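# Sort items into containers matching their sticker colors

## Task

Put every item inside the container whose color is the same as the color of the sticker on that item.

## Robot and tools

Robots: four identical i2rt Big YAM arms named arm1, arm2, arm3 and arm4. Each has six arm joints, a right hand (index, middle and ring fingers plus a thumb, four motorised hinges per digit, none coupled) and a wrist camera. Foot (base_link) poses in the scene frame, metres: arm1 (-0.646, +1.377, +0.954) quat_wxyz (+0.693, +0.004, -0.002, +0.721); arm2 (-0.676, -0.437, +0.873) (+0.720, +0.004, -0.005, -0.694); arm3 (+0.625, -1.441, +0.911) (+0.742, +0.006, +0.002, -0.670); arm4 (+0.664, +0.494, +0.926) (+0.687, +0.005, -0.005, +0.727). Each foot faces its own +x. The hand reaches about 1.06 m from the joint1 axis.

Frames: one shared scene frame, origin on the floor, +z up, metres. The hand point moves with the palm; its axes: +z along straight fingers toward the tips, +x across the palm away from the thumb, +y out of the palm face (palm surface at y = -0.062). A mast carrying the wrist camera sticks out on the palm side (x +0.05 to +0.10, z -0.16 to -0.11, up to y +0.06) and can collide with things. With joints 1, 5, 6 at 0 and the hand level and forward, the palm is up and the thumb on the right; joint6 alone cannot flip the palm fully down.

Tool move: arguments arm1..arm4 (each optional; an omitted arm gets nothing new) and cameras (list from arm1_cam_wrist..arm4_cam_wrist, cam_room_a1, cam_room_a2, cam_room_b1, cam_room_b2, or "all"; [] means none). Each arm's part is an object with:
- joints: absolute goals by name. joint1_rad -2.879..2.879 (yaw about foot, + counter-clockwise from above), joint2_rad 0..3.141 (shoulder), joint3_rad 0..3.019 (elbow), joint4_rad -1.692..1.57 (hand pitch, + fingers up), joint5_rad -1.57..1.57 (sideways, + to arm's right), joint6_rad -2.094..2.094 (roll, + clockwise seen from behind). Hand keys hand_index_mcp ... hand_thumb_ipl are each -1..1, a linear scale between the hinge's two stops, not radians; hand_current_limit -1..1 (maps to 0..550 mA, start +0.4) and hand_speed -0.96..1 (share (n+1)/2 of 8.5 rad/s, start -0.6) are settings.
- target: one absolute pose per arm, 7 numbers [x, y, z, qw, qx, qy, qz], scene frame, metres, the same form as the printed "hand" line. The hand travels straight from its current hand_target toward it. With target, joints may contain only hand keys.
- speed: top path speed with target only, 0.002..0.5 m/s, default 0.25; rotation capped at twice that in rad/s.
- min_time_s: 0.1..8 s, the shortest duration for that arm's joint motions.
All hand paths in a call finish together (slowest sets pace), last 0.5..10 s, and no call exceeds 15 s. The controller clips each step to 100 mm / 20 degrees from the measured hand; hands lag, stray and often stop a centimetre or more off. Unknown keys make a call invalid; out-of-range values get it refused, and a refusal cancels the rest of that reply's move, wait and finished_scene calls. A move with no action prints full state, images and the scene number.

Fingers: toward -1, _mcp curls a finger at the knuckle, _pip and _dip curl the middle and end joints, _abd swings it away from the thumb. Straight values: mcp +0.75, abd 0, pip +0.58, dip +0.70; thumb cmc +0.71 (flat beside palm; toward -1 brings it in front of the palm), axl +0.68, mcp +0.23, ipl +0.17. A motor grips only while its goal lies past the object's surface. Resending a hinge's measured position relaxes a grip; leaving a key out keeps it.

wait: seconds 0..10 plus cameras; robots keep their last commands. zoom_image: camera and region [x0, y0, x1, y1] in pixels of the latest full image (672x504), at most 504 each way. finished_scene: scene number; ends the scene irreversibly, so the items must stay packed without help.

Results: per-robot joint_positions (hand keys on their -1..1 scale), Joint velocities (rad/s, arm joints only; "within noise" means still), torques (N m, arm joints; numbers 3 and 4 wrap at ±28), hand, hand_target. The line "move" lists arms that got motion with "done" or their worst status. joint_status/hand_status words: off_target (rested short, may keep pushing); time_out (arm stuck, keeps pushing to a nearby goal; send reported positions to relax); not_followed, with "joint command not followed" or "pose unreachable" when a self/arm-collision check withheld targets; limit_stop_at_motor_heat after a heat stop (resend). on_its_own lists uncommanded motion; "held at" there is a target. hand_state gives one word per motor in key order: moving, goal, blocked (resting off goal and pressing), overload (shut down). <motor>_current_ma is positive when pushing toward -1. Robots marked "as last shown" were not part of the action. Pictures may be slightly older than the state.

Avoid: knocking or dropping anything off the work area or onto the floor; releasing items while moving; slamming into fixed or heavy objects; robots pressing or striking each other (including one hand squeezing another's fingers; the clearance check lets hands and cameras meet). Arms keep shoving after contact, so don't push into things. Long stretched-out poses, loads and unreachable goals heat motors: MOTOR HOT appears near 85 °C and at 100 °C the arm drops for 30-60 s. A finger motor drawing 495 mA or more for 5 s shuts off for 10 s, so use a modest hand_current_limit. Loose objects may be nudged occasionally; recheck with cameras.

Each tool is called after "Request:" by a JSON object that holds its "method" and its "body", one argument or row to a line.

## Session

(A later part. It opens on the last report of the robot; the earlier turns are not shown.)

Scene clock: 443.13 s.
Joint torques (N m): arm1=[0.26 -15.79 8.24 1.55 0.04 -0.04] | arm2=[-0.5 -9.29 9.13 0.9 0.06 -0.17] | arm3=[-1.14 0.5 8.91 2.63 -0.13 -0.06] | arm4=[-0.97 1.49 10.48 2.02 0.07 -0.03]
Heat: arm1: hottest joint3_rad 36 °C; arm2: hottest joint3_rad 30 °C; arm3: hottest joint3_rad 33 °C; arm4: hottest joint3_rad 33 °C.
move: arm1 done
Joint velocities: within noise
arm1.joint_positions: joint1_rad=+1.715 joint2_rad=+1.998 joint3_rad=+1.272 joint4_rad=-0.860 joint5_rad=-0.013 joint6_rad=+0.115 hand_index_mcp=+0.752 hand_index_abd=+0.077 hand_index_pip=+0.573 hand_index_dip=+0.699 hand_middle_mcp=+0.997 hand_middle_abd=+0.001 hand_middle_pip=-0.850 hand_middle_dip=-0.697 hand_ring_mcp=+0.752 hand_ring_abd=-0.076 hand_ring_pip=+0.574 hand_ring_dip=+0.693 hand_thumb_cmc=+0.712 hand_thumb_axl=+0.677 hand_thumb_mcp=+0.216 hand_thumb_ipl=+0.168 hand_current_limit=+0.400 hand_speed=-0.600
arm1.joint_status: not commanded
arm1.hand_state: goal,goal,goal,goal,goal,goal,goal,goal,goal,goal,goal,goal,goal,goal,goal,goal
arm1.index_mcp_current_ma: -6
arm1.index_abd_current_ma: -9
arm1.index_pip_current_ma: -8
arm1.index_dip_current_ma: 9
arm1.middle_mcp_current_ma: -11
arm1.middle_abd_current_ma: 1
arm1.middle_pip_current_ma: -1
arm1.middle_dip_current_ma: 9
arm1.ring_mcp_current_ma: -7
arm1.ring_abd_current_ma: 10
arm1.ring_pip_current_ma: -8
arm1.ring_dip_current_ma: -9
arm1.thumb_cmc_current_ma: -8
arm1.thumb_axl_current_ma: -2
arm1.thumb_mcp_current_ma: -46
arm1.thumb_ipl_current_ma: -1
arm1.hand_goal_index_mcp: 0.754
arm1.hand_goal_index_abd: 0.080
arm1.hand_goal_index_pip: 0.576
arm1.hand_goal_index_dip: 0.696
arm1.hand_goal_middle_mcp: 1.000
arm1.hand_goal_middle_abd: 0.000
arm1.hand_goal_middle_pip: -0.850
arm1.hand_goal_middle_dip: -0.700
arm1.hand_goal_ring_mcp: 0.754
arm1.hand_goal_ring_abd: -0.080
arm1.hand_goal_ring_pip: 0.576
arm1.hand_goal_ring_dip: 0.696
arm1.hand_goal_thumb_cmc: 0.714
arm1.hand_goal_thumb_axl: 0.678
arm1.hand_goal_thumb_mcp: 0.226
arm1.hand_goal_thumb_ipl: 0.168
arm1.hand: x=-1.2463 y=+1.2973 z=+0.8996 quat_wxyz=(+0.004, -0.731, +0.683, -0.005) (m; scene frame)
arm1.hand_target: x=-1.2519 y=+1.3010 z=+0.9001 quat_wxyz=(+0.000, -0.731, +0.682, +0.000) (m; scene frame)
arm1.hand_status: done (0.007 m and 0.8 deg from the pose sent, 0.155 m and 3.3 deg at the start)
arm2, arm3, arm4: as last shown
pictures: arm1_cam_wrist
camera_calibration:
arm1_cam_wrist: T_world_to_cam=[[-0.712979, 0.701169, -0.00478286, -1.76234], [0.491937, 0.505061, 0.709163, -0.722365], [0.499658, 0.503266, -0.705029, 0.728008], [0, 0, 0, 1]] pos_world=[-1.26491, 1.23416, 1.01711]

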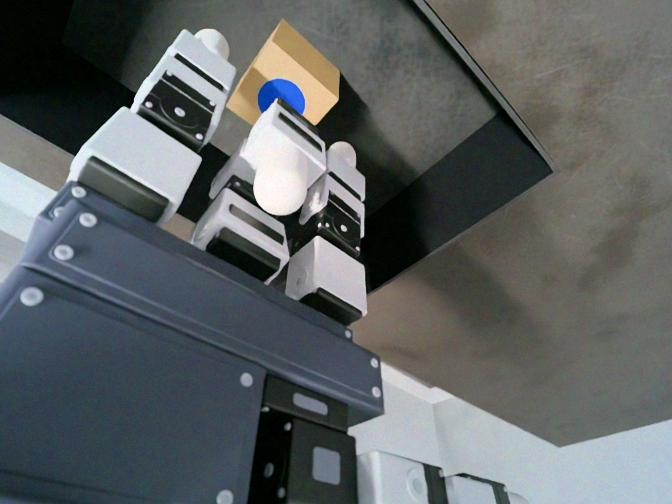

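Request:
{"method": "move", "body": {
  "arm1": {"target":[-1.255,1.301,0.868,0,-0.7313,0.682,0],"speed":0.1},
  "cameras": ["arm1_cam_wrist","cam_room_b2"]
}}

Request:
{"method": "zoom_image", "body": {
  "camera": "cam_room_b2",
  "region": [320, 270, 440, 390]
}}

Scene clock: 448.77 s.
Joint torques (N m): arm1=[0.56 -15.33 7.82 1.62 0.03 -0.06] | arm2=[-0.62 -9.05 9.11 0.9 0.07 -0.18] | arm3=[-1.2 0.44 8.91 2.65 -0.13 -0.07] | arm4=[-0.79 1.38 10.51 2.09 0.08 -0.05]
Heat: arm1: hottest joint3_rad 35 °C; arm2: hottest joint3_rad 30 °C; arm3: hottest joint3_rad 33 °C; arm4: hottest joint3_rad 33 °C.
move: arm1 done
Joint velocities: within noise
arm1.joint_positions: joint1_rad=+1.715 joint2_rad=+2.053 joint3_rad=+1.272 joint4_rad=-0.797 joint5_rad=-0.013 joint6_rad=+0.114 hand_index_mcp=+0.752 hand_index_abd=+0.077 hand_index_pip=+0.573 hand_index_dip=+0.699 hand_middle_mcp=+0.997 hand_middle_abd=+0.001 hand_middle_pip=-0.850 hand_middle_dip=-0.697 hand_ring_mcp=+0.752 hand_ring_abd=-0.076 hand_ring_pip=+0.574 hand_ring_dip=+0.693 hand_thumb_cmc=+0.712 hand_thumb_axl=+0.677 hand_thumb_mcp=+0.216 hand_thumb_ipl=+0.168 hand_current_limit=+0.400 hand_speed=-0.600
arm1.joint_status: not commanded
arm1.hand_state: goal,goal,goal,goal,goal,goal,goal,goal,goal,goal,goal,goal,goal,goal,goal,goal
arm1.index_mcp_current_ma: -6
arm1.index_abd_current_ma: -9
arm1.index_pip_current_ma: -8
arm1.index_dip_current_ma: 9
arm1.middle_mcp_current_ma: -11
arm1.middle_abd_current_ma: 1
arm1.middle_pip_current_ma: -1
arm1.middle_dip_current_ma: 9
arm1.ring_mcp_current_ma: -7
arm1.ring_abd_current_ma: 10
arm1.ring_pip_current_ma: -8
arm1.ring_dip_current_ma: -9
arm1.thumb_cmc_current_ma: -8
arm1.thumb_axl_current_ma: -2
arm1.thumb_mcp_current_ma: -46
arm1.thumb_ipl_current_ma: -1
arm1.hand_goal_index_mcp: 0.754
arm1.hand_goal_index_abd: 0.080
arm1.hand_goal_index_pip: 0.576
arm1.hand_goal_index_dip: 0.696
arm1.hand_goal_middle_mcp: 1.000
arm1.hand_goal_middle_abd: 0.000
arm1.hand_goal_middle_pip: -0.850
arm1.hand_goal_middle_dip: -0.700
arm1.hand_goal_ring_mcp: 0.754
arm1.hand_goal_ring_abd: -0.080
arm1.hand_goal_ring_pip: 0.576
arm1.hand_goal_ring_dip: 0.696
arm1.hand_goal_thumb_cmc: 0.714
arm1.hand_goal_thumb_axl: 0.678
arm1.hand_goal_thumb_mcp: 0.226
arm1.hand_goal_thumb_ipl: 0.168
arm1.hand: x=-1.2511 y=+1.2969 z=+0.8724 quat_wxyz=(+0.001, -0.731, +0.683, -0.003) (m; scene frame)
arm1.hand_target: x=-1.2549 y=+1.3010 z=+0.8681 quat_wxyz=(+0.000, -0.731, +0.682, +0.000) (m; scene frame)
arm1.hand_status: done (0.007 m and 0.4 deg from the pose sent, 0.033 m and 0.8 deg at the start)
arm2, arm3, arm4: as last shown
pictures: arm1_cam_wrist, cam_room_b2
camera_calibration:
arm1_cam_wrist: T_world_to_cam=[[-0.71333, 0.700828, -0.00017684, -1.76956], [0.497262, 0.506311, 0.704542, -0.691464], [0.493853, 0.502483, -0.709662, 0.709285], [0, 0, 0, 1]] pos_world=[-1.26873, 1.23385, 0.990205]

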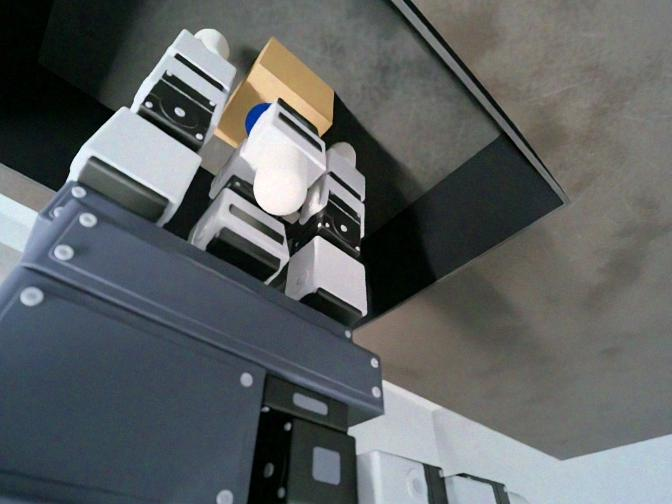

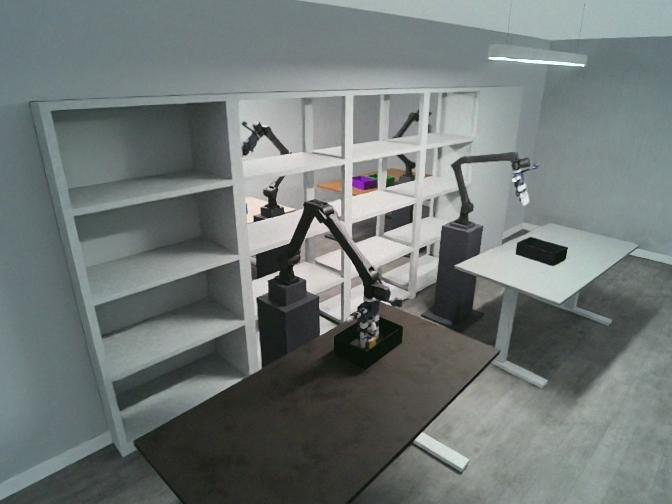

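Scaled by 4.200 from the camera's 672x504 image, which has a finer 960x720 frame.

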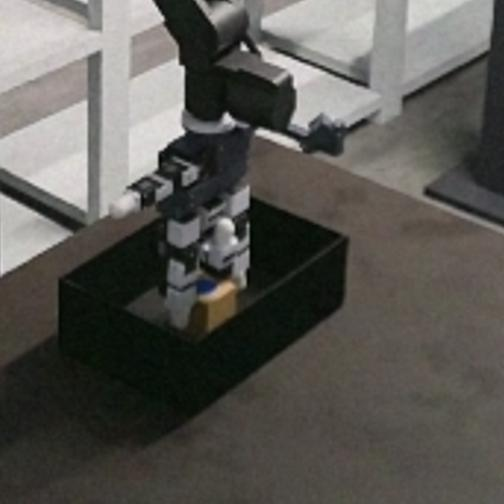

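Request:
{"method": "move", "body": {
  "arm1": {"joints":{"hand_index_abd":-0.35,"hand_ring_abd":0.35}},
  "cameras": ["arm1_cam_wrist","cam_room_b2"]
}}

Request:
{"method": "zoom_image", "body": {
  "camera": "cam_room_b2",
  "region": [320, 270, 440, 390]
}}

Scene clock: 459.20 s.
Joint torques (N m): arm1=[0.44 -15.5 7.9 1.52 -0.01 -0.06] | arm2=[-0.5 -9.29 9.2 0.9 0.06 -0.18] | arm3=[-1.2 0.5 8.91 2.63 -0.13 -0.07] | arm4=[-0.73 1.2 10.45 2.14 0.08 -0.02]
Heat: arm1: hottest joint3_rad 35 °C; arm2: hottest joint3_rad 30 °C; arm3: hottest joint3_rad 33 °C; arm4: hottest joint3_rad 33 °C.
move: arm1 off_target
Joint velocities: within noise
arm1.joint_positions: joint1_rad=+1.715 joint2_rad=+2.053 joint3_rad=+1.272 joint4_rad=-0.797 joint5_rad=-0.012 joint6_rad=+0.114 hand_index_mcp=+0.752 hand_index_abd=-0.098 hand_index_pip=+0.574 hand_index_dip=+0.699 hand_middle_mcp=+0.997 hand_middle_abd=+0.001 hand_middle_pip=-0.850 hand_middle_dip=-0.697 hand_ring_mcp=+0.752 hand_ring_abd=+0.094 hand_ring_pip=+0.574 hand_ring_dip=+0.693 hand_thumb_cmc=+0.712 hand_thumb_axl=+0.677 hand_thumb_mcp=+0.216 hand_thumb_ipl=+0.168 hand_current_limit=+0.400 hand_speed=-0.600
arm1.joint_status: hand_index_abd off_target (ended at -0.098, target -0.350); hand_ring_abd off_target (ended at +0.094, target +0.350)
arm1.hand_state: goal,blocked,goal,goal,goal,goal,goal,goal,goal,blocked,goal,goal,goal,goal,goal,goal
arm1.index_mcp_current_ma: -6
arm1.index_abd_current_ma: 385
arm1.index_pip_current_ma: -7
arm1.index_dip_current_ma: 9
arm1.middle_mcp_current_ma: -11
arm1.middle_abd_current_ma: 1
arm1.middle_pip_current_ma: -1
arm1.middle_dip_current_ma: 9
arm1.ring_mcp_current_ma: -7
arm1.ring_abd_current_ma: -385
arm1.ring_pip_current_ma: -8
arm1.ring_dip_current_ma: -9
arm1.thumb_cmc_current_ma: -8
arm1.thumb_axl_current_ma: -2
arm1.thumb_mcp_current_ma: -46
arm1.thumb_ipl_current_ma: -1
arm1.hand_goal_index_mcp: 0.754
arm1.hand_goal_index_abd: -0.350
arm1.hand_goal_index_pip: 0.576
arm1.hand_goal_index_dip: 0.696
arm1.hand_goal_middle_mcp: 1.000
arm1.hand_goal_middle_abd: 0.000
arm1.hand_goal_middle_pip: -0.850
arm1.hand_goal_middle_dip: -0.700
arm1.hand_goal_ring_mcp: 0.754
arm1.hand_goal_ring_abd: 0.350
arm1.hand_goal_ring_pip: 0.576
arm1.hand_goal_ring_dip: 0.696
arm1.hand_goal_thumb_cmc: 0.714
arm1.hand_goal_thumb_axl: 0.678
arm1.hand_goal_thumb_mcp: 0.226
arm1.hand_goal_thumb_ipl: 0.168
arm1.hand: x=-1.2511 y=+1.2970 z=+0.8725 quat_wxyz=(+0.001, -0.731, +0.682, -0.003) (m; scene frame)
arm1.hand_target: x=-1.2549 y=+1.3010 z=+0.8681 quat_wxyz=(+0.000, -0.731, +0.682, +0.000) (m; scene frame)
arm1.hand_status: not commanded
arm2, arm3, arm4: as last shown
pictures: arm1_cam_wrist, cam_room_b2
camera_calibration:
arm1_cam_wrist: T_world_to_cam=[[-0.713577, 0.700577, 0.000467489, -1.77021], [0.497203, 0.505959, 0.704837, -0.691328], [0.493556, 0.503188, -0.709369, 0.707678], [0, 0, 0, 1]] pos_world=[-1.26873, 1.23385, 0.990106]

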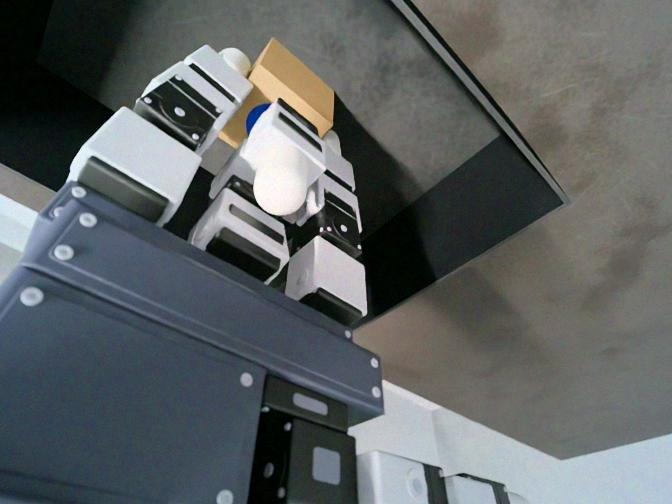

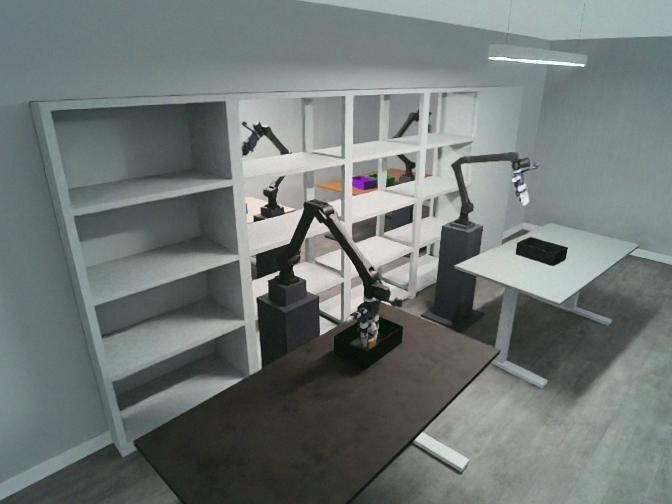

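Scaled by 4.200 from the camera's 672x504 image, which has a finer 960x720 frame.

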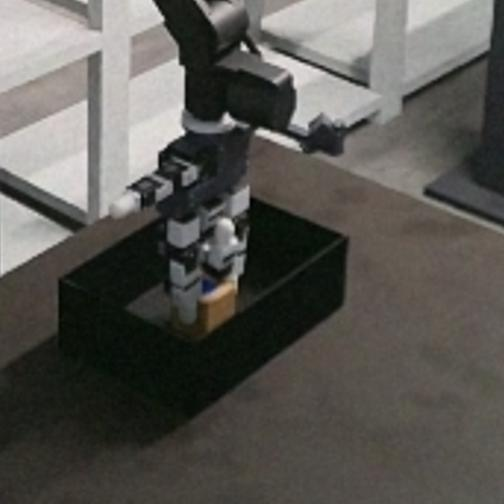

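Request:
{"method": "move", "body": {
  "arm1": {"target":[-1.255,1.301,0.91,0,-0.7313,0.682,0],"speed":0.08},
  "cameras": ["arm1_cam_wrist","cam_room_b2"]
}}

Request:
{"method": "zoom_image", "body": {
  "camera": "cam_room_b2",
  "region": [320, 270, 440, 390]
}}

Request:
{"method": "zoom_image", "body": {
  "camera": "arm1_cam_wrist",
  "region": [160, 0, 400, 200]
}}

Scene clock: 474.63 s.
Joint torques (N m): arm1=[0.32 -17.2 9.35 0.59 0.02 -0.07] | arm2=[-0.67 -9.17 9.13 0.87 0.06 -0.18] | arm3=[-1.14 0.5 8.91 2.65 -0.13 -0.07] | arm4=[-0.79 1.49 10.47 2.15 0.07 -0.04]
Heat: arm1: hottest joint3_rad 34 °C; arm2: hottest joint3_rad 30 °C; arm3: hottest joint3_rad 33 °C; arm4: hottest joint3_rad 33 °C.
move: arm1 off_target
Joint velocities: within noise
arm1.joint_positions: joint1_rad=+1.714 joint2_rad=+2.005 joint3_rad=+1.272 joint4_rad=-0.863 joint5_rad=-0.012 joint6_rad=+0.113 hand_index_mcp=+0.752 hand_index_abd=-0.098 hand_index_pip=+0.574 hand_index_dip=+0.699 hand_middle_mcp=+0.997 hand_middle_abd=+0.001 hand_middle_pip=-0.850 hand_middle_dip=-0.697 hand_ring_mcp=+0.752 hand_ring_abd=+0.094 hand_ring_pip=+0.574 hand_ring_dip=+0.693 hand_thumb_cmc=+0.712 hand_thumb_axl=+0.677 hand_thumb_mcp=+0.216 hand_thumb_ipl=+0.168 hand_current_limit=+0.400 hand_speed=-0.600
arm1.joint_status: not commanded
arm1.hand_state: goal,blocked,goal,goal,goal,goal,goal,goal,goal,blocked,goal,goal,goal,goal,goal,goal
arm1.index_mcp_current_ma: -6
arm1.index_abd_current_ma: 385
arm1.index_pip_current_ma: -7
arm1.index_dip_current_ma: 9
arm1.middle_mcp_current_ma: -11
arm1.middle_abd_current_ma: 1
arm1.middle_pip_current_ma: -1
arm1.middle_dip_current_ma: 9
arm1.ring_mcp_current_ma: -7
arm1.ring_abd_current_ma: -385
arm1.ring_pip_current_ma: -8
arm1.ring_dip_current_ma: -9
arm1.thumb_cmc_current_ma: -8
arm1.thumb_axl_current_ma: -2
arm1.thumb_mcp_current_ma: -46
arm1.thumb_ipl_current_ma: -1
arm1.hand_goal_index_mcp: 0.754
arm1.hand_goal_index_abd: -0.350
arm1.hand_goal_index_pip: 0.576
arm1.hand_goal_index_dip: 0.696
arm1.hand_goal_middle_mcp: 1.000
arm1.hand_goal_middle_abd: 0.000
arm1.hand_goal_middle_pip: -0.850
arm1.hand_goal_middle_dip: -0.700
arm1.hand_goal_ring_mcp: 0.754
arm1.hand_goal_ring_abd: 0.350
arm1.hand_goal_ring_pip: 0.576
arm1.hand_goal_ring_dip: 0.696
arm1.hand_goal_thumb_cmc: 0.714
arm1.hand_goal_thumb_axl: 0.678
arm1.hand_goal_thumb_mcp: 0.226
arm1.hand_goal_thumb_ipl: 0.168
arm1.hand: x=-1.2447 y=+1.2984 z=+0.8959 quat_wxyz=(+0.008, -0.731, +0.683, -0.008) (m; scene frame)
arm1.hand_target: x=-1.2547 y=+1.3012 z=+0.9099 quat_wxyz=(+0.000, -0.731, +0.682, +0.000) (m; scene frame)
arm1.hand_status: off_target (0.018 m and 1.3 deg from the pose sent, 0.038 m and 0.3 deg at the start)
arm2: as last shown
arm3.joint_positions: joint1_rad=-0.298 joint2_rad=+0.639 joint3_rad=+1.429 joint4_rad=-1.381 joint5_rad=-0.068 joint6_rad=+1.193 hand_index_mcp=+0.753 hand_index_abd=+0.000 hand_index_pip=+0.577 hand_index_dip=+0.696 hand_middle_mcp=+0.753 hand_middle_abd=+0.000 hand_middle_pip=+0.577 hand_middle_dip=+0.696 hand_ring_mcp=+0.753 hand_ring_abd=+0.001 hand_ring_pip=+0.577 hand_ring_dip=+0.696 hand_thumb_cmc=+0.714 hand_thumb_axl=+0.677 hand_thumb_mcp=+0.226 hand_thumb_ipl=+0.168 hand_current_limit=+0.400 hand_speed=-0.600
arm3.joint_status: not commanded
arm3.hand_state: goal,goal,goal,goal,goal,goal,goal,goal,goal,goal,goal,goal,goal,goal,goal,goal
arm3.index_mcp_current_ma: 0
arm3.index_abd_current_ma: 0
arm3.index_pip_current_ma: 1
arm3.index_dip_current_ma: 0
arm3.middle_mcp_current_ma: 0
arm3.middle_abd_current_ma: 0
arm3.middle_pip_current_ma: 1
arm3.middle_dip_current_ma: 0
arm3.ring_mcp_current_ma: 0
arm3.ring_abd_current_ma: 0
arm3.ring_pip_current_ma: 1
arm3.ring_dip_current_ma: 0
arm3.thumb_cmc_current_ma: 0
arm3.thumb_axl_current_ma: -1
arm3.thumb_mcp_current_ma: 0
arm3.thumb_ipl_current_ma: 0
arm3.hand_goal_index_mcp: 0.754
arm3.hand_goal_index_abd: 0.000
arm3.hand_goal_index_pip: 0.576
arm3.hand_goal_index_dip: 0.696
arm3.hand_goal_middle_mcp: 0.754
arm3.hand_goal_middle_abd: 0.000
arm3.hand_goal_middle_pip: 0.576
arm3.hand_goal_middle_dip: 0.696
arm3.hand_goal_ring_mcp: 0.754
arm3.hand_goal_ring_abd: 0.000
arm3.hand_goal_ring_pip: 0.576
arm3.hand_goal_ring_dip: 0.696
arm3.hand_goal_thumb_cmc: 0.714
arm3.hand_goal_thumb_axl: 0.678
arm3.hand_goal_thumb_mcp: 0.226
arm3.hand_goal_thumb_ipl: 0.168
arm3.hand: x=+0.5003 y=-1.6716 z=+1.4576 quat_wxyz=(+0.393, +0.689, -0.555, +0.249) (m; scene frame)
arm3.hand_target: x=+0.5008 y=-1.6693 z=+1.4680 quat_wxyz=(+0.403, +0.685, -0.551, +0.254) (m; scene frame)
arm3.hand_status: not commanded
arm4.joint_positions: joint1_rad=+0.168 joint2_rad=+0.637 joint3_rad=+1.366 joint4_rad=-1.209 joint5_rad=+0.070 joint6_rad=+1.054 hand_index_mcp=+0.755 hand_index_abd=+0.000 hand_index_pip=+0.577 hand_index_dip=+0.696 hand_middle_mcp=+0.756 hand_middle_abd=+0.000 hand_middle_pip=+0.577 hand_middle_dip=+0.696 hand_ring_mcp=+0.756 hand_ring_abd=+0.000 hand_ring_pip=+0.577 hand_ring_dip=+0.696 hand_thumb_cmc=+0.716 hand_thumb_axl=+0.677 hand_thumb_mcp=+0.226 hand_thumb_ipl=+0.168 hand_current_limit=+0.400 hand_speed=-0.600
arm4.joint_status: not commanded
arm4.hand_state: goal,goal,goal,goal,goal,goal,goal,goal,goal,goal,goal,goal,goal,goal,goal,goal
arm4.index_mcp_current_ma: 7
arm4.index_abd_current_ma: 1
arm4.index_pip_current_ma: 3
arm4.index_dip_current_ma: 0
arm4.middle_mcp_current_ma: 8
arm4.middle_abd_current_ma: 1
arm4.middle_pip_current_ma: 3
arm4.middle_dip_current_ma: 0
arm4.ring_mcp_current_ma: 8
arm4.ring_abd_current_ma: 1
arm4.ring_pip_current_ma: 3
arm4.ring_dip_current_ma: 0
arm4.thumb_cmc_current_ma: 8
arm4.thumb_axl_current_ma: -4
arm4.thumb_mcp_current_ma: -1
arm4.thumb_ipl_current_ma: -2
arm4.hand_goal_index_mcp: 0.754
arm4.hand_goal_index_abd: 0.000
arm4.hand_goal_index_pip: 0.576
arm4.hand_goal_index_dip: 0.696
arm4.hand_goal_middle_mcp: 0.754
arm4.hand_goal_middle_abd: 0.000
arm4.hand_goal_middle_pip: 0.576
arm4.hand_goal_middle_dip: 0.696
arm4.hand_goal_ring_mcp: 0.754
arm4.hand_goal_ring_abd: 0.000
arm4.hand_goal_ring_pip: 0.576
arm4.hand_goal_ring_dip: 0.696
arm4.hand_goal_thumb_cmc: 0.714
arm4.hand_goal_thumb_axl: 0.678
arm4.hand_goal_thumb_mcp: 0.226
arm4.hand_goal_thumb_ipl: 0.168
arm4.hand: x=+0.6999 y=+0.7671 z=+1.5030 quat_wxyz=(-0.288, +0.359, +0.771, +0.440) (m; scene frame)
arm4.hand_target: x=+0.7007 y=+0.7638 z=+1.5149 quat_wxyz=(-0.295, +0.356, +0.765, +0.449) (m; scene frame)
arm4.hand_status: not commanded
pictures: arm1_cam_wrist, cam_room_b2
camera_calibration:
arm1_cam_wrist: T_world_to_cam=[[-0.713164, 0.700938, -0.00915189, -1.75801], [0.485737, 0.503539, 0.714498, -0.731538], [0.505427, 0.505109, -0.699577, 0.723904], [0, 0, 0, 1]] pos_world=[-1.26429, 1.23496, 1.01302]

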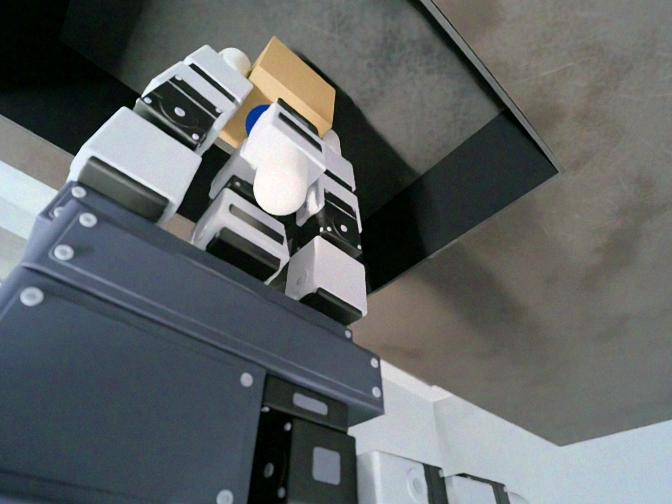

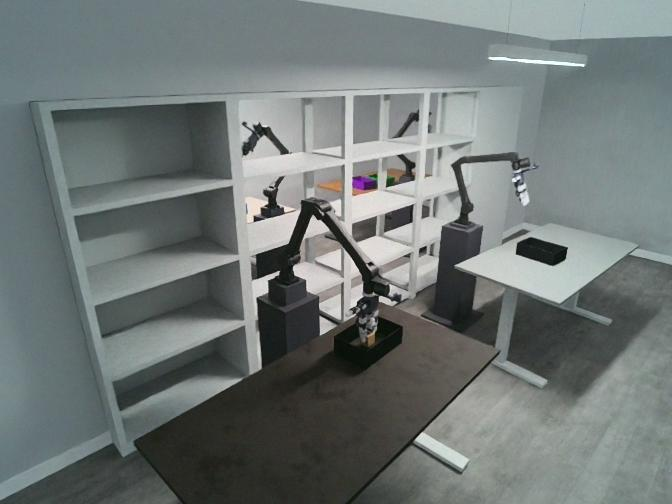

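Scaled by 4.200 from the camera's 672x504 image, which has a finer 960x720 frame.

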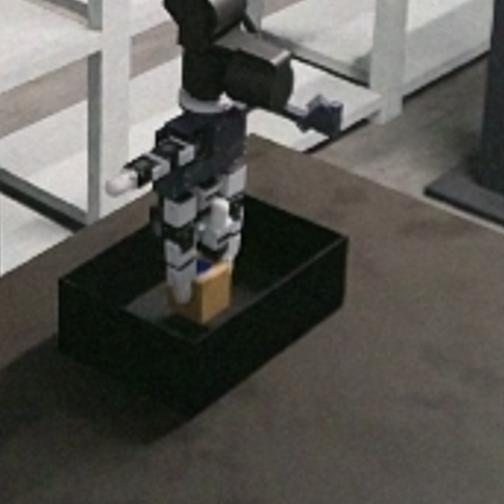

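Scaled by 2.100 from the camera's 672x504 image, which has a finer 960x720 frame.

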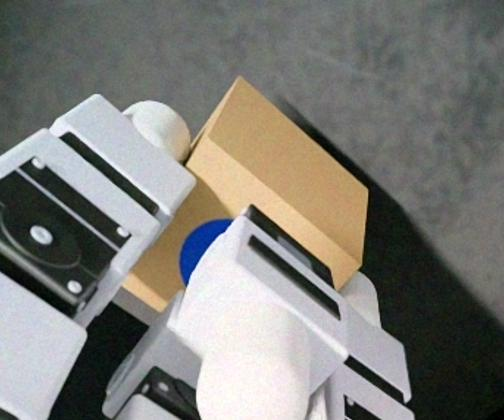

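Request:
{"method": "move", "body": {
  "arm1": {"target":[-1.255,1.301,0.868,0,-0.7313,0.682,0],"speed":0.08}
}}

Request:
{"method": "move", "body": {
  "arm1": {"joints":{"hand_index_abd":0.08,"hand_ring_abd":-0.08}}
}}

Request:
{"method": "move", "body": {
  "arm1": {"target":[-1.205,1.305,0.889,0.1770,0.7095,-0.6616,-0.1650],"speed":0.12,"joints":{"hand_thumb_cmc":-0.571,"hand_thumb_mcp":-0.4}},
  "cameras": ["arm1_cam_wrist","cam_room_b2"]
}}

Request:
{"method": "zoom_image", "body": {
  "camera": "cam_room_b2",
  "region": [320, 270, 440, 390]
}}

Request:
{"method": "zoom_image", "body": {
  "camera": "arm1_cam_wrist",
  "region": [160, 0, 400, 200]
}}

Scene clock: 608.97 s.
Joint torques (N m): arm1=[0.38 -15.68 7.8 1.54 0.02 -0.06] | arm2=[-0.67 -9.29 9.17 0.88 0.06 -0.17] | arm3=[-1.2 0.5 8.91 2.65 -0.13 -0.06] | arm4=[-0.91 1.49 10.55 2.09 0.09 -0.04]
Heat: arm1: hottest joint2_rad 34 °C; arm2: hottest joint3_rad 31 °C; arm3: hottest joint3_rad 34 °C; arm4: hottest joint3_rad 34 °C.
move: arm1 done
Joint velocities: within noise
arm1.joint_positions: joint1_rad=+1.714 joint2_rad=+2.055 joint3_rad=+1.272 joint4_rad=-0.797 joint5_rad=-0.012 joint6_rad=+0.113 hand_index_mcp=+0.753 hand_index_abd=-0.098 hand_index_pip=+0.575 hand_index_dip=+0.698 hand_middle_mcp=+0.997 hand_middle_abd=+0.001 hand_middle_pip=-0.850 hand_middle_dip=-0.697 hand_ring_mcp=+0.752 hand_ring_abd=+0.094 hand_ring_pip=+0.574 hand_ring_dip=+0.694 hand_thumb_cmc=+0.712 hand_thumb_axl=+0.677 hand_thumb_mcp=+0.216 hand_thumb_ipl=+0.168 hand_current_limit=+0.400 hand_speed=-0.600
arm1.joint_status: not commanded
arm1.hand_state: goal,blocked,goal,goal,goal,goal,goal,goal,goal,blocked,goal,goal,goal,goal,goal,goal
arm1.index_mcp_current_ma: -3
arm1.index_abd_current_ma: 385
arm1.index_pip_current_ma: -4
arm1.index_dip_current_ma: 7
arm1.middle_mcp_current_ma: -11
arm1.middle_abd_current_ma: 1
arm1.middle_pip_current_ma: -1
arm1.middle_dip_current_ma: 9
arm1.ring_mcp_current_ma: -5
arm1.ring_abd_current_ma: -385
arm1.ring_pip_current_ma: -6
arm1.ring_dip_current_ma: -8
arm1.thumb_cmc_current_ma: -7
arm1.thumb_axl_current_ma: -2
arm1.thumb_mcp_current_ma: -46
arm1.thumb_ipl_current_ma: -1
arm1.hand_goal_index_mcp: 0.754
arm1.hand_goal_index_abd: -0.350
arm1.hand_goal_index_pip: 0.576
arm1.hand_goal_index_dip: 0.696
arm1.hand_goal_middle_mcp: 1.000
arm1.hand_goal_middle_abd: 0.000
arm1.hand_goal_middle_pip: -0.850
arm1.hand_goal_middle_dip: -0.700
arm1.hand_goal_ring_mcp: 0.754
arm1.hand_goal_ring_abd: 0.350
arm1.hand_goal_ring_pip: 0.576
arm1.hand_goal_ring_dip: 0.696
arm1.hand_goal_thumb_cmc: 0.714
arm1.hand_goal_thumb_axl: 0.678
arm1.hand_goal_thumb_mcp: 0.226
arm1.hand_goal_thumb_ipl: 0.168
arm1.hand: x=-1.2511 y=+1.2974 z=+0.8719 quat_wxyz=(+0.001, -0.731, +0.683, -0.003) (m; scene frame)
arm1.hand_target: x=-1.2549 y=+1.3011 z=+0.8680 quat_wxyz=(+0.000, -0.731, +0.682, +0.000) (m; scene frame)
arm1.hand_status: done (0.007 m and 0.4 deg from the pose sent, 0.030 m and 1.3 deg at the start)
arm2.joint_positions: joint1_rad=-1.459 joint2_rad=+1.201 joint3_rad=+1.394 joint4_rad=-1.390 joint5_rad=-0.001 joint6_rad=+0.008 hand_index_mcp=+0.756 hand_index_abd=+0.001 hand_index_pip=+0.577 hand_index_dip=+0.696 hand_middle_mcp=+0.756 hand_middle_abd=+0.001 hand_middle_pip=+0.577 hand_middle_dip=+0.696 hand_ring_mcp=+0.757 hand_ring_abd=+0.001 hand_ring_pip=+0.577 hand_ring_dip=+0.696 hand_thumb_cmc=+0.717 hand_thumb_axl=+0.677 hand_thumb_mcp=+0.224 hand_thumb_ipl=+0.168 hand_current_limit=+0.400 hand_speed=-0.600
arm2.joint_status: not commanded
arm2.hand_state: goal,goal,goal,goal,goal,goal,goal,goal,goal,goal,goal,goal,goal,goal,goal,goal
arm2.index_mcp_current_ma: 0
arm2.index_abd_current_ma: 0
arm2.index_pip_current_ma: 0
arm2.index_dip_current_ma: 0
arm2.middle_mcp_current_ma: 0
arm2.middle_abd_current_ma: 0
arm2.middle_pip_current_ma: 0
arm2.middle_dip_current_ma: 0
arm2.ring_mcp_current_ma: 0
arm2.ring_abd_current_ma: 0
arm2.ring_pip_current_ma: 0
arm2.ring_dip_current_ma: 0
arm2.thumb_cmc_current_ma: 0
arm2.thumb_axl_current_ma: 0
arm2.thumb_mcp_current_ma: 0
arm2.thumb_ipl_current_ma: 0
arm2.hand_goal_index_mcp: 0.754
arm2.hand_goal_index_abd: 0.000
arm2.hand_goal_index_pip: 0.576
arm2.hand_goal_index_dip: 0.696
arm2.hand_goal_middle_mcp: 0.754
arm2.hand_goal_middle_abd: 0.000
arm2.hand_goal_middle_pip: 0.576
arm2.hand_goal_middle_dip: 0.696
arm2.hand_goal_ring_mcp: 0.754
arm2.hand_goal_ring_abd: 0.000
arm2.hand_goal_ring_pip: 0.576
arm2.hand_goal_ring_dip: 0.696
arm2.hand_goal_thumb_cmc: 0.714
arm2.hand_goal_thumb_axl: 0.678
arm2.hand_goal_thumb_mcp: 0.226
arm2.hand_goal_thumb_ipl: 0.168
arm2.hand: x=-1.1709 y=-0.4848 z=+1.2489 quat_wxyz=(+0.138, +0.742, -0.646, -0.115) (m; scene frame)
arm2.hand_target: x=-1.1697 y=-0.4848 z=+1.2514 quat_wxyz=(+0.136, +0.745, -0.643, -0.115) (m; scene frame)
arm2.hand_status: not commanded
arm3, arm4: as last shown
pictures: none

Scene clock: 609.60 s.
Joint torques (N m): arm1=[0.97 -15.68 7.77 1.5 0 -0.07] | arm2=[-0.44 -9.11 9.16 0.9 0.07 -0.18] | arm3=[-1.14 0.5 8.91 2.65 -0.13 -0.07] | arm4=[-0.5 1.38 10.54 2.1 0.06 -0.04]
Heat: arm1: hottest joint3_rad 34 °C; arm2: hottest joint3_rad 31 °C; arm3: hottest joint3_rad 34 °C; arm4: hottest joint3_rad 34 °C.
move: arm1 done
Joint velocities: within noise
arm1.joint_positions: joint1_rad=+1.714 joint2_rad=+2.055 joint3_rad=+1.272 joint4_rad=-0.797 joint5_rad=-0.012 joint6_rad=+0.113 hand_index_mcp=+0.753 hand_index_abd=+0.076 hand_index_pip=+0.575 hand_index_dip=+0.698 hand_middle_mcp=+0.997 hand_middle_abd=+0.001 hand_middle_pip=-0.850 hand_middle_dip=-0.697 hand_ring_mcp=+0.752 hand_ring_abd=-0.076 hand_ring_pip=+0.574 hand_ring_dip=+0.694 hand_thumb_cmc=+0.712 hand_thumb_axl=+0.677 hand_thumb_mcp=+0.216 hand_thumb_ipl=+0.168 hand_current_limit=+0.400 hand_speed=-0.600
arm1.joint_status: all done
arm1.hand_state: goal,goal,goal,goal,goal,goal,goal,goal,goal,goal,goal,goal,goal,goal,goal,goal
arm1.index_mcp_current_ma: -3
arm1.index_abd_current_ma: -10
arm1.index_pip_current_ma: -4
arm1.index_dip_current_ma: 7
arm1.middle_mcp_current_ma: -11
arm1.middle_abd_current_ma: 1
arm1.middle_pip_current_ma: -1
arm1.middle_dip_current_ma: 9
arm1.ring_mcp_current_ma: -5
arm1.ring_abd_current_ma: 11
arm1.ring_pip_current_ma: -6
arm1.ring_dip_current_ma: -8
arm1.thumb_cmc_current_ma: -7
arm1.thumb_axl_current_ma: -2
arm1.thumb_mcp_current_ma: -46
arm1.thumb_ipl_current_ma: -1
arm1.hand_goal_index_mcp: 0.754
arm1.hand_goal_index_abd: 0.080
arm1.hand_goal_index_pip: 0.576
arm1.hand_goal_index_dip: 0.696
arm1.hand_goal_middle_mcp: 1.000
arm1.hand_goal_middle_abd: 0.000
arm1.hand_goal_middle_pip: -0.850
arm1.hand_goal_middle_dip: -0.700
arm1.hand_goal_ring_mcp: 0.754
arm1.hand_goal_ring_abd: -0.080
arm1.hand_goal_ring_pip: 0.576
arm1.hand_goal_ring_dip: 0.696
arm1.hand_goal_thumb_cmc: 0.714
arm1.hand_goal_thumb_axl: 0.678
arm1.hand_goal_thumb_mcp: 0.226
arm1.hand_goal_thumb_ipl: 0.168
arm1.hand: x=-1.2511 y=+1.2974 z=+0.8719 quat_wxyz=(+0.001, -0.731, +0.683, -0.003) (m; scene frame)
arm1.hand_target: x=-1.2549 y=+1.3011 z=+0.8680 quat_wxyz=(+0.000, -0.731, +0.682, +0.000) (m; scene frame)
arm1.hand_status: not commanded
arm2, arm3, arm4: as last shown
pictures: none

Scene clock: 612.23 s.
Joint torques (N m): arm1=[1.85 -14.15 5.34 2.88 0.05 0.11] | arm2=[-0.5 -9.35 9.18 0.91 0.08 -0.17] | arm3=[-1.14 0.44 8.91 2.65 -0.13 -0.07] | arm4=[-0.62 1.49 10.55 2.07 0.07 -0.02]
Heat: arm1: hottest joint3_rad 34 °C; arm2: hottest joint3_rad 31 °C; arm3: hottest joint3_rad 34 °C; arm4: hottest joint3_rad 34 °C.
move: arm1 off_target
Joint velocities: within noise
arm1.joint_positions: joint1_rad=+1.730 joint2_rad=+1.944 joint3_rad=+0.782 joint4_rad=+0.040 joint5_rad=+0.051 joint6_rad=+0.116 hand_index_mcp=+0.755 hand_index_abd=+0.076 hand_index_pip=+0.575 hand_index_dip=+0.698 hand_middle_mcp=+1.000 hand_middle_abd=+0.001 hand_middle_pip=-0.850 hand_middle_dip=-0.697 hand_ring_mcp=+0.755 hand_ring_abd=-0.078 hand_ring_pip=+0.574 hand_ring_dip=+0.694 hand_thumb_cmc=-0.567 hand_thumb_axl=+0.677 hand_thumb_mcp=-0.402 hand_thumb_ipl=+0.168 hand_current_limit=+0.400 hand_speed=-0.600
arm1.joint_status: all done
arm1.hand_state: goal,goal,goal,goal,goal,goal,goal,goal,goal,goal,goal,goal,goal,goal,goal,goal
arm1.index_mcp_current_ma: 3
arm1.index_abd_current_ma: -10
arm1.index_pip_current_ma: -4
arm1.index_dip_current_ma: 7
arm1.middle_mcp_current_ma: -1
arm1.middle_abd_current_ma: 1
arm1.middle_pip_current_ma: -1
arm1.middle_dip_current_ma: 8
arm1.ring_mcp_current_ma: 3
arm1.ring_abd_current_ma: 6
arm1.ring_pip_current_ma: -5
arm1.ring_dip_current_ma: -8
arm1.thumb_cmc_current_ma: 9
arm1.thumb_axl_current_ma: -2
arm1.thumb_mcp_current_ma: -7
arm1.thumb_ipl_current_ma: -1
arm1.hand_goal_index_mcp: 0.754
arm1.hand_goal_index_abd: 0.080
arm1.hand_goal_index_pip: 0.576
arm1.hand_goal_index_dip: 0.696
arm1.hand_goal_middle_mcp: 1.000
arm1.hand_goal_middle_abd: 0.000
arm1.hand_goal_middle_pip: -0.850
arm1.hand_goal_middle_dip: -0.700
arm1.hand_goal_ring_mcp: 0.754
arm1.hand_goal_ring_abd: -0.080
arm1.hand_goal_ring_pip: 0.576
arm1.hand_goal_ring_dip: 0.696
arm1.hand_goal_thumb_cmc: -0.570
arm1.hand_goal_thumb_axl: 0.678
arm1.hand_goal_thumb_mcp: -0.400
arm1.hand_goal_thumb_ipl: 0.168
arm1.hand: x=-1.1994 y=+1.3091 z=+0.8773 quat_wxyz=(-0.164, -0.713, +0.663, +0.155) (m; scene frame)
arm1.hand_target: x=-1.2050 y=+1.3050 z=+0.8890 quat_wxyz=(-0.177, -0.710, +0.662, +0.165) (m; scene frame)
arm1.hand_status: off_target (0.014 m and 2.0 deg from the pose sent, 0.050 m and 28.3 deg at the start)
arm2, arm3, arm4: as last shown
pictures: arm1_cam_wrist, cam_room_b2
camera_calibration:
arm1_cam_wrist: T_world_to_cam=[[-0.645609, 0.702197, 0.300179, -1.92538], [0.753714, 0.522646, 0.398442, -0.171963], [0.122897, 0.483487, -0.866681, 0.398713], [0, 0, 0, 1]] pos_world=[-1.16243, 1.2491, 0.992033]

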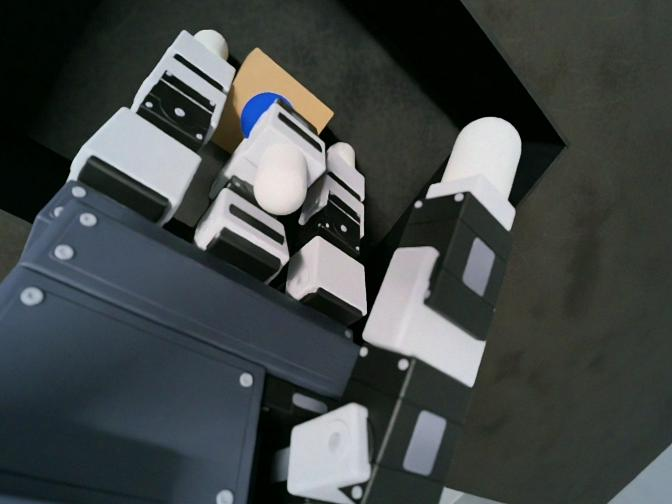

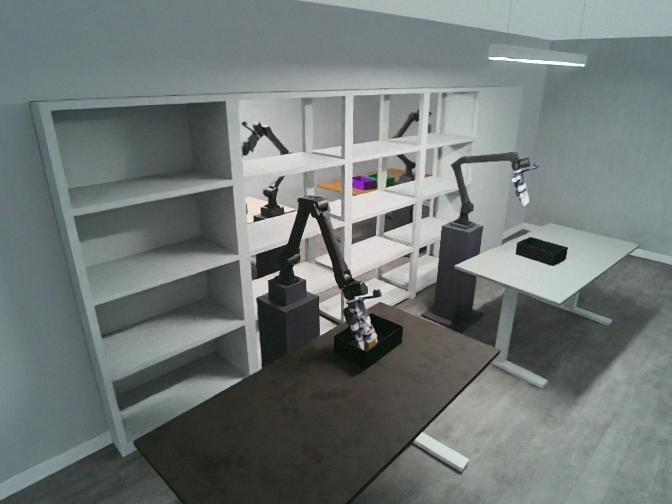

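Scaled by 4.200 from the camera's 672x504 image, which has a finer 960x720 frame.

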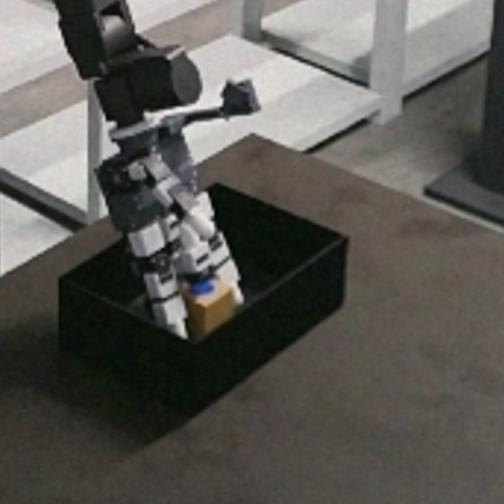

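Scaled by 2.100 from the camera's 672x504 image, which has a finer 960x720 frame.

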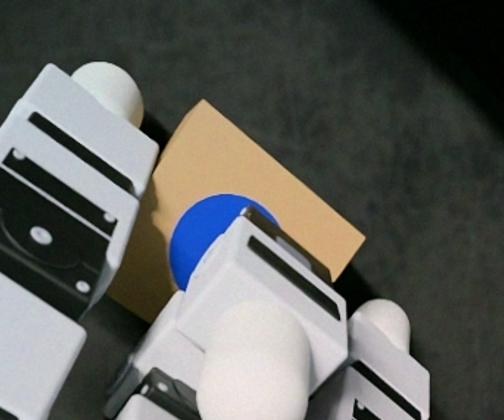

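Request:
{"method": "move", "body": {
  "arm1": {"target":[-1.205,1.300,0.902,0.1770,0.7095,-0.6616,-0.1650],"speed":0.05}
}}

Request:
{"method": "move", "body": {
  "arm1": {"joints":{"hand_index_abd":-0.35,"hand_ring_abd":0.35}}
}}

Request:
{"method": "move", "body": {
  "arm1": {"target":[-1.195,1.300,1.08,0.1770,0.7095,-0.6616,-0.1650],"speed":0.12},
  "cameras": ["arm1_cam_wrist","cam_room_b2"]
}}

Request:
{"method": "zoom_image", "body": {
  "camera": "cam_room_b2",
  "region": [320, 200, 440, 320]
}}

Request:
{"method": "zoom_image", "body": {
  "camera": "arm1_cam_wrist",
  "region": [160, 0, 400, 200]
}}

Scene clock: 619.77 s.
Joint torques (N m): arm1=[1.67 -14.15 5.91 1.8 0.06 0.11] | arm2=[-0.73 -9.35 9.11 0.87 0.06 -0.17] | arm3=[-1.14 0.5 8.91 2.65 -0.13 -0.06] | arm4=[-0.56 1.38 10.51 2.1 0.07 -0.03]
Heat: arm1: hottest joint3_rad 34 °C; arm2: hottest joint3_rad 31 °C; arm3: hottest joint3_rad 34 °C; arm4: hottest joint3_rad 34 °C.
move: arm1 done
Joint velocities: within noise
arm1.joint_positions: joint1_rad=+1.742 joint2_rad=+1.906 joint3_rad=+0.782 joint4_rad=+0.032 joint5_rad=+0.057 joint6_rad=+0.125 hand_index_mcp=+0.755 hand_index_abd=+0.076 hand_index_pip=+0.575 hand_index_dip=+0.698 hand_middle_mcp=+1.000 hand_middle_abd=+0.001 hand_middle_pip=-0.850 hand_middle_dip=-0.697 hand_ring_mcp=+0.755 hand_ring_abd=-0.078 hand_ring_pip=+0.574 hand_ring_dip=+0.694 hand_thumb_cmc=-0.567 hand_thumb_axl=+0.677 hand_thumb_mcp=-0.402 hand_thumb_ipl=+0.168 hand_current_limit=+0.400 hand_speed=-0.600
arm1.joint_status: not commanded
arm1.hand_state: goal,goal,goal,goal,goal,goal,goal,goal,goal,goal,goal,goal,goal,goal,goal,goal
arm1.index_mcp_current_ma: 3
arm1.index_abd_current_ma: -10
arm1.index_pip_current_ma: -4
arm1.index_dip_current_ma: 7
arm1.middle_mcp_current_ma: -1
arm1.middle_abd_current_ma: 1
arm1.middle_pip_current_ma: -1
arm1.middle_dip_current_ma: 8
arm1.ring_mcp_current_ma: 3
arm1.ring_abd_current_ma: 6
arm1.ring_pip_current_ma: -5
arm1.ring_dip_current_ma: -8
arm1.thumb_cmc_current_ma: 9
arm1.thumb_axl_current_ma: -2
arm1.thumb_mcp_current_ma: -7
arm1.thumb_ipl_current_ma: -1
arm1.hand_goal_index_mcp: 0.754
arm1.hand_goal_index_abd: 0.080
arm1.hand_goal_index_pip: 0.576
arm1.hand_goal_index_dip: 0.696
arm1.hand_goal_middle_mcp: 1.000
arm1.hand_goal_middle_abd: 0.000
arm1.hand_goal_middle_pip: -0.850
arm1.hand_goal_middle_dip: -0.700
arm1.hand_goal_ring_mcp: 0.754
arm1.hand_goal_ring_abd: -0.080
arm1.hand_goal_ring_pip: 0.576
arm1.hand_goal_ring_dip: 0.696
arm1.hand_goal_thumb_cmc: -0.570
arm1.hand_goal_thumb_axl: 0.678
arm1.hand_goal_thumb_mcp: -0.400
arm1.hand_goal_thumb_ipl: 0.168
arm1.hand: x=-1.2043 y=+1.3029 z=+0.8963 quat_wxyz=(-0.175, -0.711, +0.661, +0.164) (m; scene frame)
arm1.hand_target: x=-1.2051 y=+1.3000 z=+0.9021 quat_wxyz=(-0.177, -0.710, +0.662, +0.165) (m; scene frame)
arm1.hand_status: done (0.006 m and 0.3 deg from the pose sent, 0.027 m and 2.0 deg at the start)
arm2, arm3, arm4: as last shown
pictures: none

Scene clock: 620.30 s.
Joint torques (N m): arm1=[1.79 -13.92 5.91 1.76 0.05 0.14] | arm2=[-0.62 -9.11 9.13 0.92 0.07 -0.16] | arm3=[-1.14 0.44 8.92 2.65 -0.13 -0.06] | arm4=[-0.67 1.38 10.48 2.13 0.07 -0.03]
Heat: arm1: hottest joint3_rad 34 °C; arm2: hottest joint3_rad 31 °C; arm3: hottest joint3_rad 34 °C; arm4: hottest joint3_rad 34 °C.
move: arm1 off_target
Joint velocities: within noise
arm1.joint_positions: joint1_rad=+1.742 joint2_rad=+1.906 joint3_rad=+0.782 joint4_rad=+0.032 joint5_rad=+0.057 joint6_rad=+0.125 hand_index_mcp=+0.756 hand_index_abd=-0.049 hand_index_pip=+0.575 hand_index_dip=+0.698 hand_middle_mcp=+1.000 hand_middle_abd=+0.001 hand_middle_pip=-0.850 hand_middle_dip=-0.697 hand_ring_mcp=+0.756 hand_ring_abd=+0.045 hand_ring_pip=+0.575 hand_ring_dip=+0.694 hand_thumb_cmc=-0.567 hand_thumb_axl=+0.677 hand_thumb_mcp=-0.402 hand_thumb_ipl=+0.168 hand_current_limit=+0.400 hand_speed=-0.600
arm1.joint_status: hand_index_abd off_target (ended at -0.049, target -0.350); hand_ring_abd off_target (ended at +0.045, target +0.350)
arm1.hand_state: goal,blocked,goal,goal,goal,goal,goal,goal,goal,blocked,goal,goal,goal,goal,goal,goal
arm1.index_mcp_current_ma: 6
arm1.index_abd_current_ma: 385
arm1.index_pip_current_ma: -3
arm1.index_dip_current_ma: 7
arm1.middle_mcp_current_ma: -1
arm1.middle_abd_current_ma: 1
arm1.middle_pip_current_ma: -1
arm1.middle_dip_current_ma: 8
arm1.ring_mcp_current_ma: 7
arm1.ring_abd_current_ma: -385
arm1.ring_pip_current_ma: -3
arm1.ring_dip_current_ma: -8
arm1.thumb_cmc_current_ma: 9
arm1.thumb_axl_current_ma: -2
arm1.thumb_mcp_current_ma: -7
arm1.thumb_ipl_current_ma: -1
arm1.hand_goal_index_mcp: 0.754
arm1.hand_goal_index_abd: -0.350
arm1.hand_goal_index_pip: 0.576
arm1.hand_goal_index_dip: 0.696
arm1.hand_goal_middle_mcp: 1.000
arm1.hand_goal_middle_abd: 0.000
arm1.hand_goal_middle_pip: -0.850
arm1.hand_goal_middle_dip: -0.700
arm1.hand_goal_ring_mcp: 0.754
arm1.hand_goal_ring_abd: 0.350
arm1.hand_goal_ring_pip: 0.576
arm1.hand_goal_ring_dip: 0.696
arm1.hand_goal_thumb_cmc: -0.570
arm1.hand_goal_thumb_axl: 0.678
arm1.hand_goal_thumb_mcp: -0.400
arm1.hand_goal_thumb_ipl: 0.168
arm1.hand: x=-1.2043 y=+1.3029 z=+0.8962 quat_wxyz=(-0.175, -0.711, +0.661, +0.164) (m; scene frame)
arm1.hand_target: x=-1.2051 y=+1.3000 z=+0.9021 quat_wxyz=(-0.177, -0.710, +0.662, +0.165) (m; scene frame)
arm1.hand_status: not commanded
arm2, arm3, arm4: as last shown
pictures: none

Scene clock: 622.47 s.
Joint torques (N m): arm1=[1.9 -10.99 13.52 1.69 0.07 0.12] | arm2=[-0.67 -9.41 9.13 0.8 0.09 -0.17] | arm3=[-1.14 0.5 8.92 2.63 -0.13 -0.06] | arm4=[-0.73 1.32 10.48 2.15 0.08 -0.03]
Heat: arm1: hottest joint3_rad 34 °C; arm2: hottest joint3_rad 31 °C; arm3: hottest joint3_rad 34 °C; arm4: hottest joint3_rad 34 °C.
move: arm1 off_target
Joint velocities: within noise
arm1.joint_positions: joint1_rad=+1.742 joint2_rad=+1.466 joint3_rad=+0.831 joint4_rad=-0.497 joint5_rad=+0.057 joint6_rad=+0.126 hand_index_mcp=+0.758 hand_index_abd=-0.049 hand_index_pip=+0.576 hand_index_dip=+0.698 hand_middle_mcp=+1.000 hand_middle_abd=+0.001 hand_middle_pip=-0.850 hand_middle_dip=-0.697 hand_ring_mcp=+0.758 hand_ring_abd=+0.045 hand_ring_pip=+0.576 hand_ring_dip=+0.694 hand_thumb_cmc=-0.567 hand_thumb_axl=+0.677 hand_thumb_mcp=-0.402 hand_thumb_ipl=+0.168 hand_current_limit=+0.400 hand_speed=-0.600
arm1.joint_status: not commanded
arm1.hand_state: goal,blocked,goal,goal,goal,goal,goal,goal,goal,blocked,goal,goal,goal,goal,goal,goal
arm1.index_mcp_current_ma: 12
arm1.index_abd_current_ma: 385
arm1.index_pip_current_ma: -1
arm1.index_dip_current_ma: 7
arm1.middle_mcp_current_ma: 0
arm1.middle_abd_current_ma: 1
arm1.middle_pip_current_ma: -1
arm1.middle_dip_current_ma: 8
arm1.ring_mcp_current_ma: 14
arm1.ring_abd_current_ma: -385
arm1.ring_pip_current_ma: -1
arm1.ring_dip_current_ma: -7
arm1.thumb_cmc_current_ma: 9
arm1.thumb_axl_current_ma: -2
arm1.thumb_mcp_current_ma: -8
arm1.thumb_ipl_current_ma: -1
arm1.hand_goal_index_mcp: 0.754
arm1.hand_goal_index_abd: -0.350
arm1.hand_goal_index_pip: 0.576
arm1.hand_goal_index_dip: 0.696
arm1.hand_goal_middle_mcp: 1.000
arm1.hand_goal_middle_abd: 0.000
arm1.hand_goal_middle_pip: -0.850
arm1.hand_goal_middle_dip: -0.700
arm1.hand_goal_ring_mcp: 0.754
arm1.hand_goal_ring_abd: 0.350
arm1.hand_goal_ring_pip: 0.576
arm1.hand_goal_ring_dip: 0.696
arm1.hand_goal_thumb_cmc: -0.570
arm1.hand_goal_thumb_axl: 0.678
arm1.hand_goal_thumb_mcp: -0.400
arm1.hand_goal_thumb_ipl: 0.168
arm1.hand: x=-1.1786 y=+1.3067 z=+1.0557 quat_wxyz=(-0.160, -0.714, +0.664, +0.153) (m; scene frame)
arm1.hand_target: x=-1.1939 y=+1.3002 z=+1.0802 quat_wxyz=(-0.177, -0.710, +0.662, +0.165) (m; scene frame)
arm1.hand_status: off_target (0.030 m and 2.5 deg from the pose sent, 0.184 m and 0.3 deg at the start)
arm2, arm3, arm4: as last shown
pictures: arm1_cam_wrist, cam_room_b2
camera_calibration:
arm1_cam_wrist: T_world_to_cam=[[-0.648545, 0.701167, 0.296234, -1.96182], [0.749901, 0.521829, 0.406623, -0.269622], [0.130526, 0.485859, -0.864236, 0.555218], [0, 0, 0, 1]] pos_world=[-1.14261, 1.2465, 1.17063]

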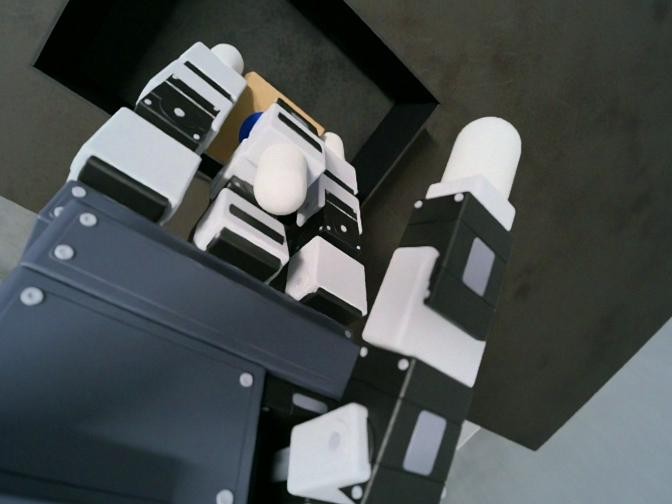

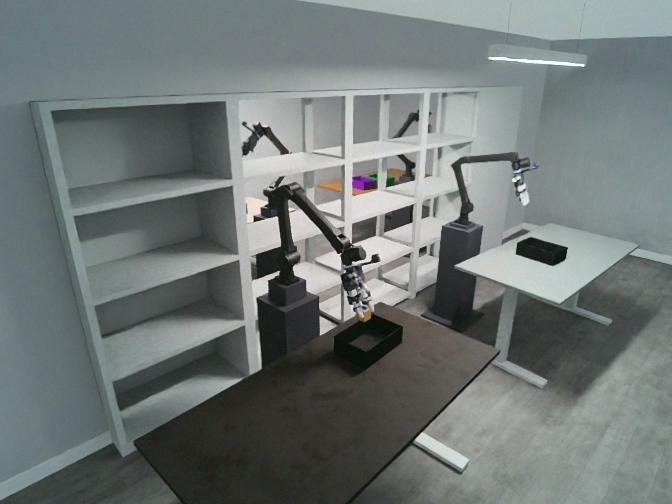

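Scaled by 4.200 from the camera's 672x504 image, which has a finer 960x720 frame.

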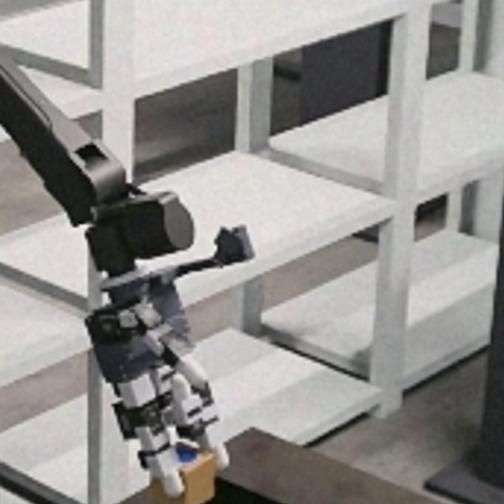

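Scaled by 2.100 from the camera's 672x504 image, which has a finer 960x720 frame.

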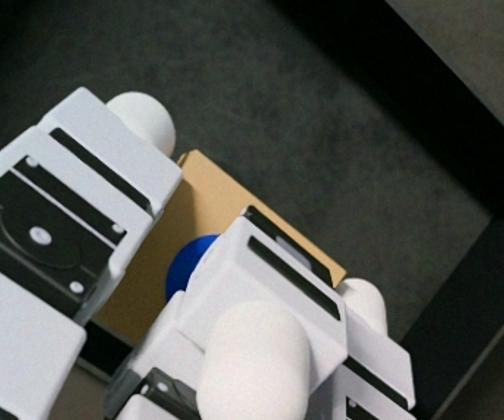

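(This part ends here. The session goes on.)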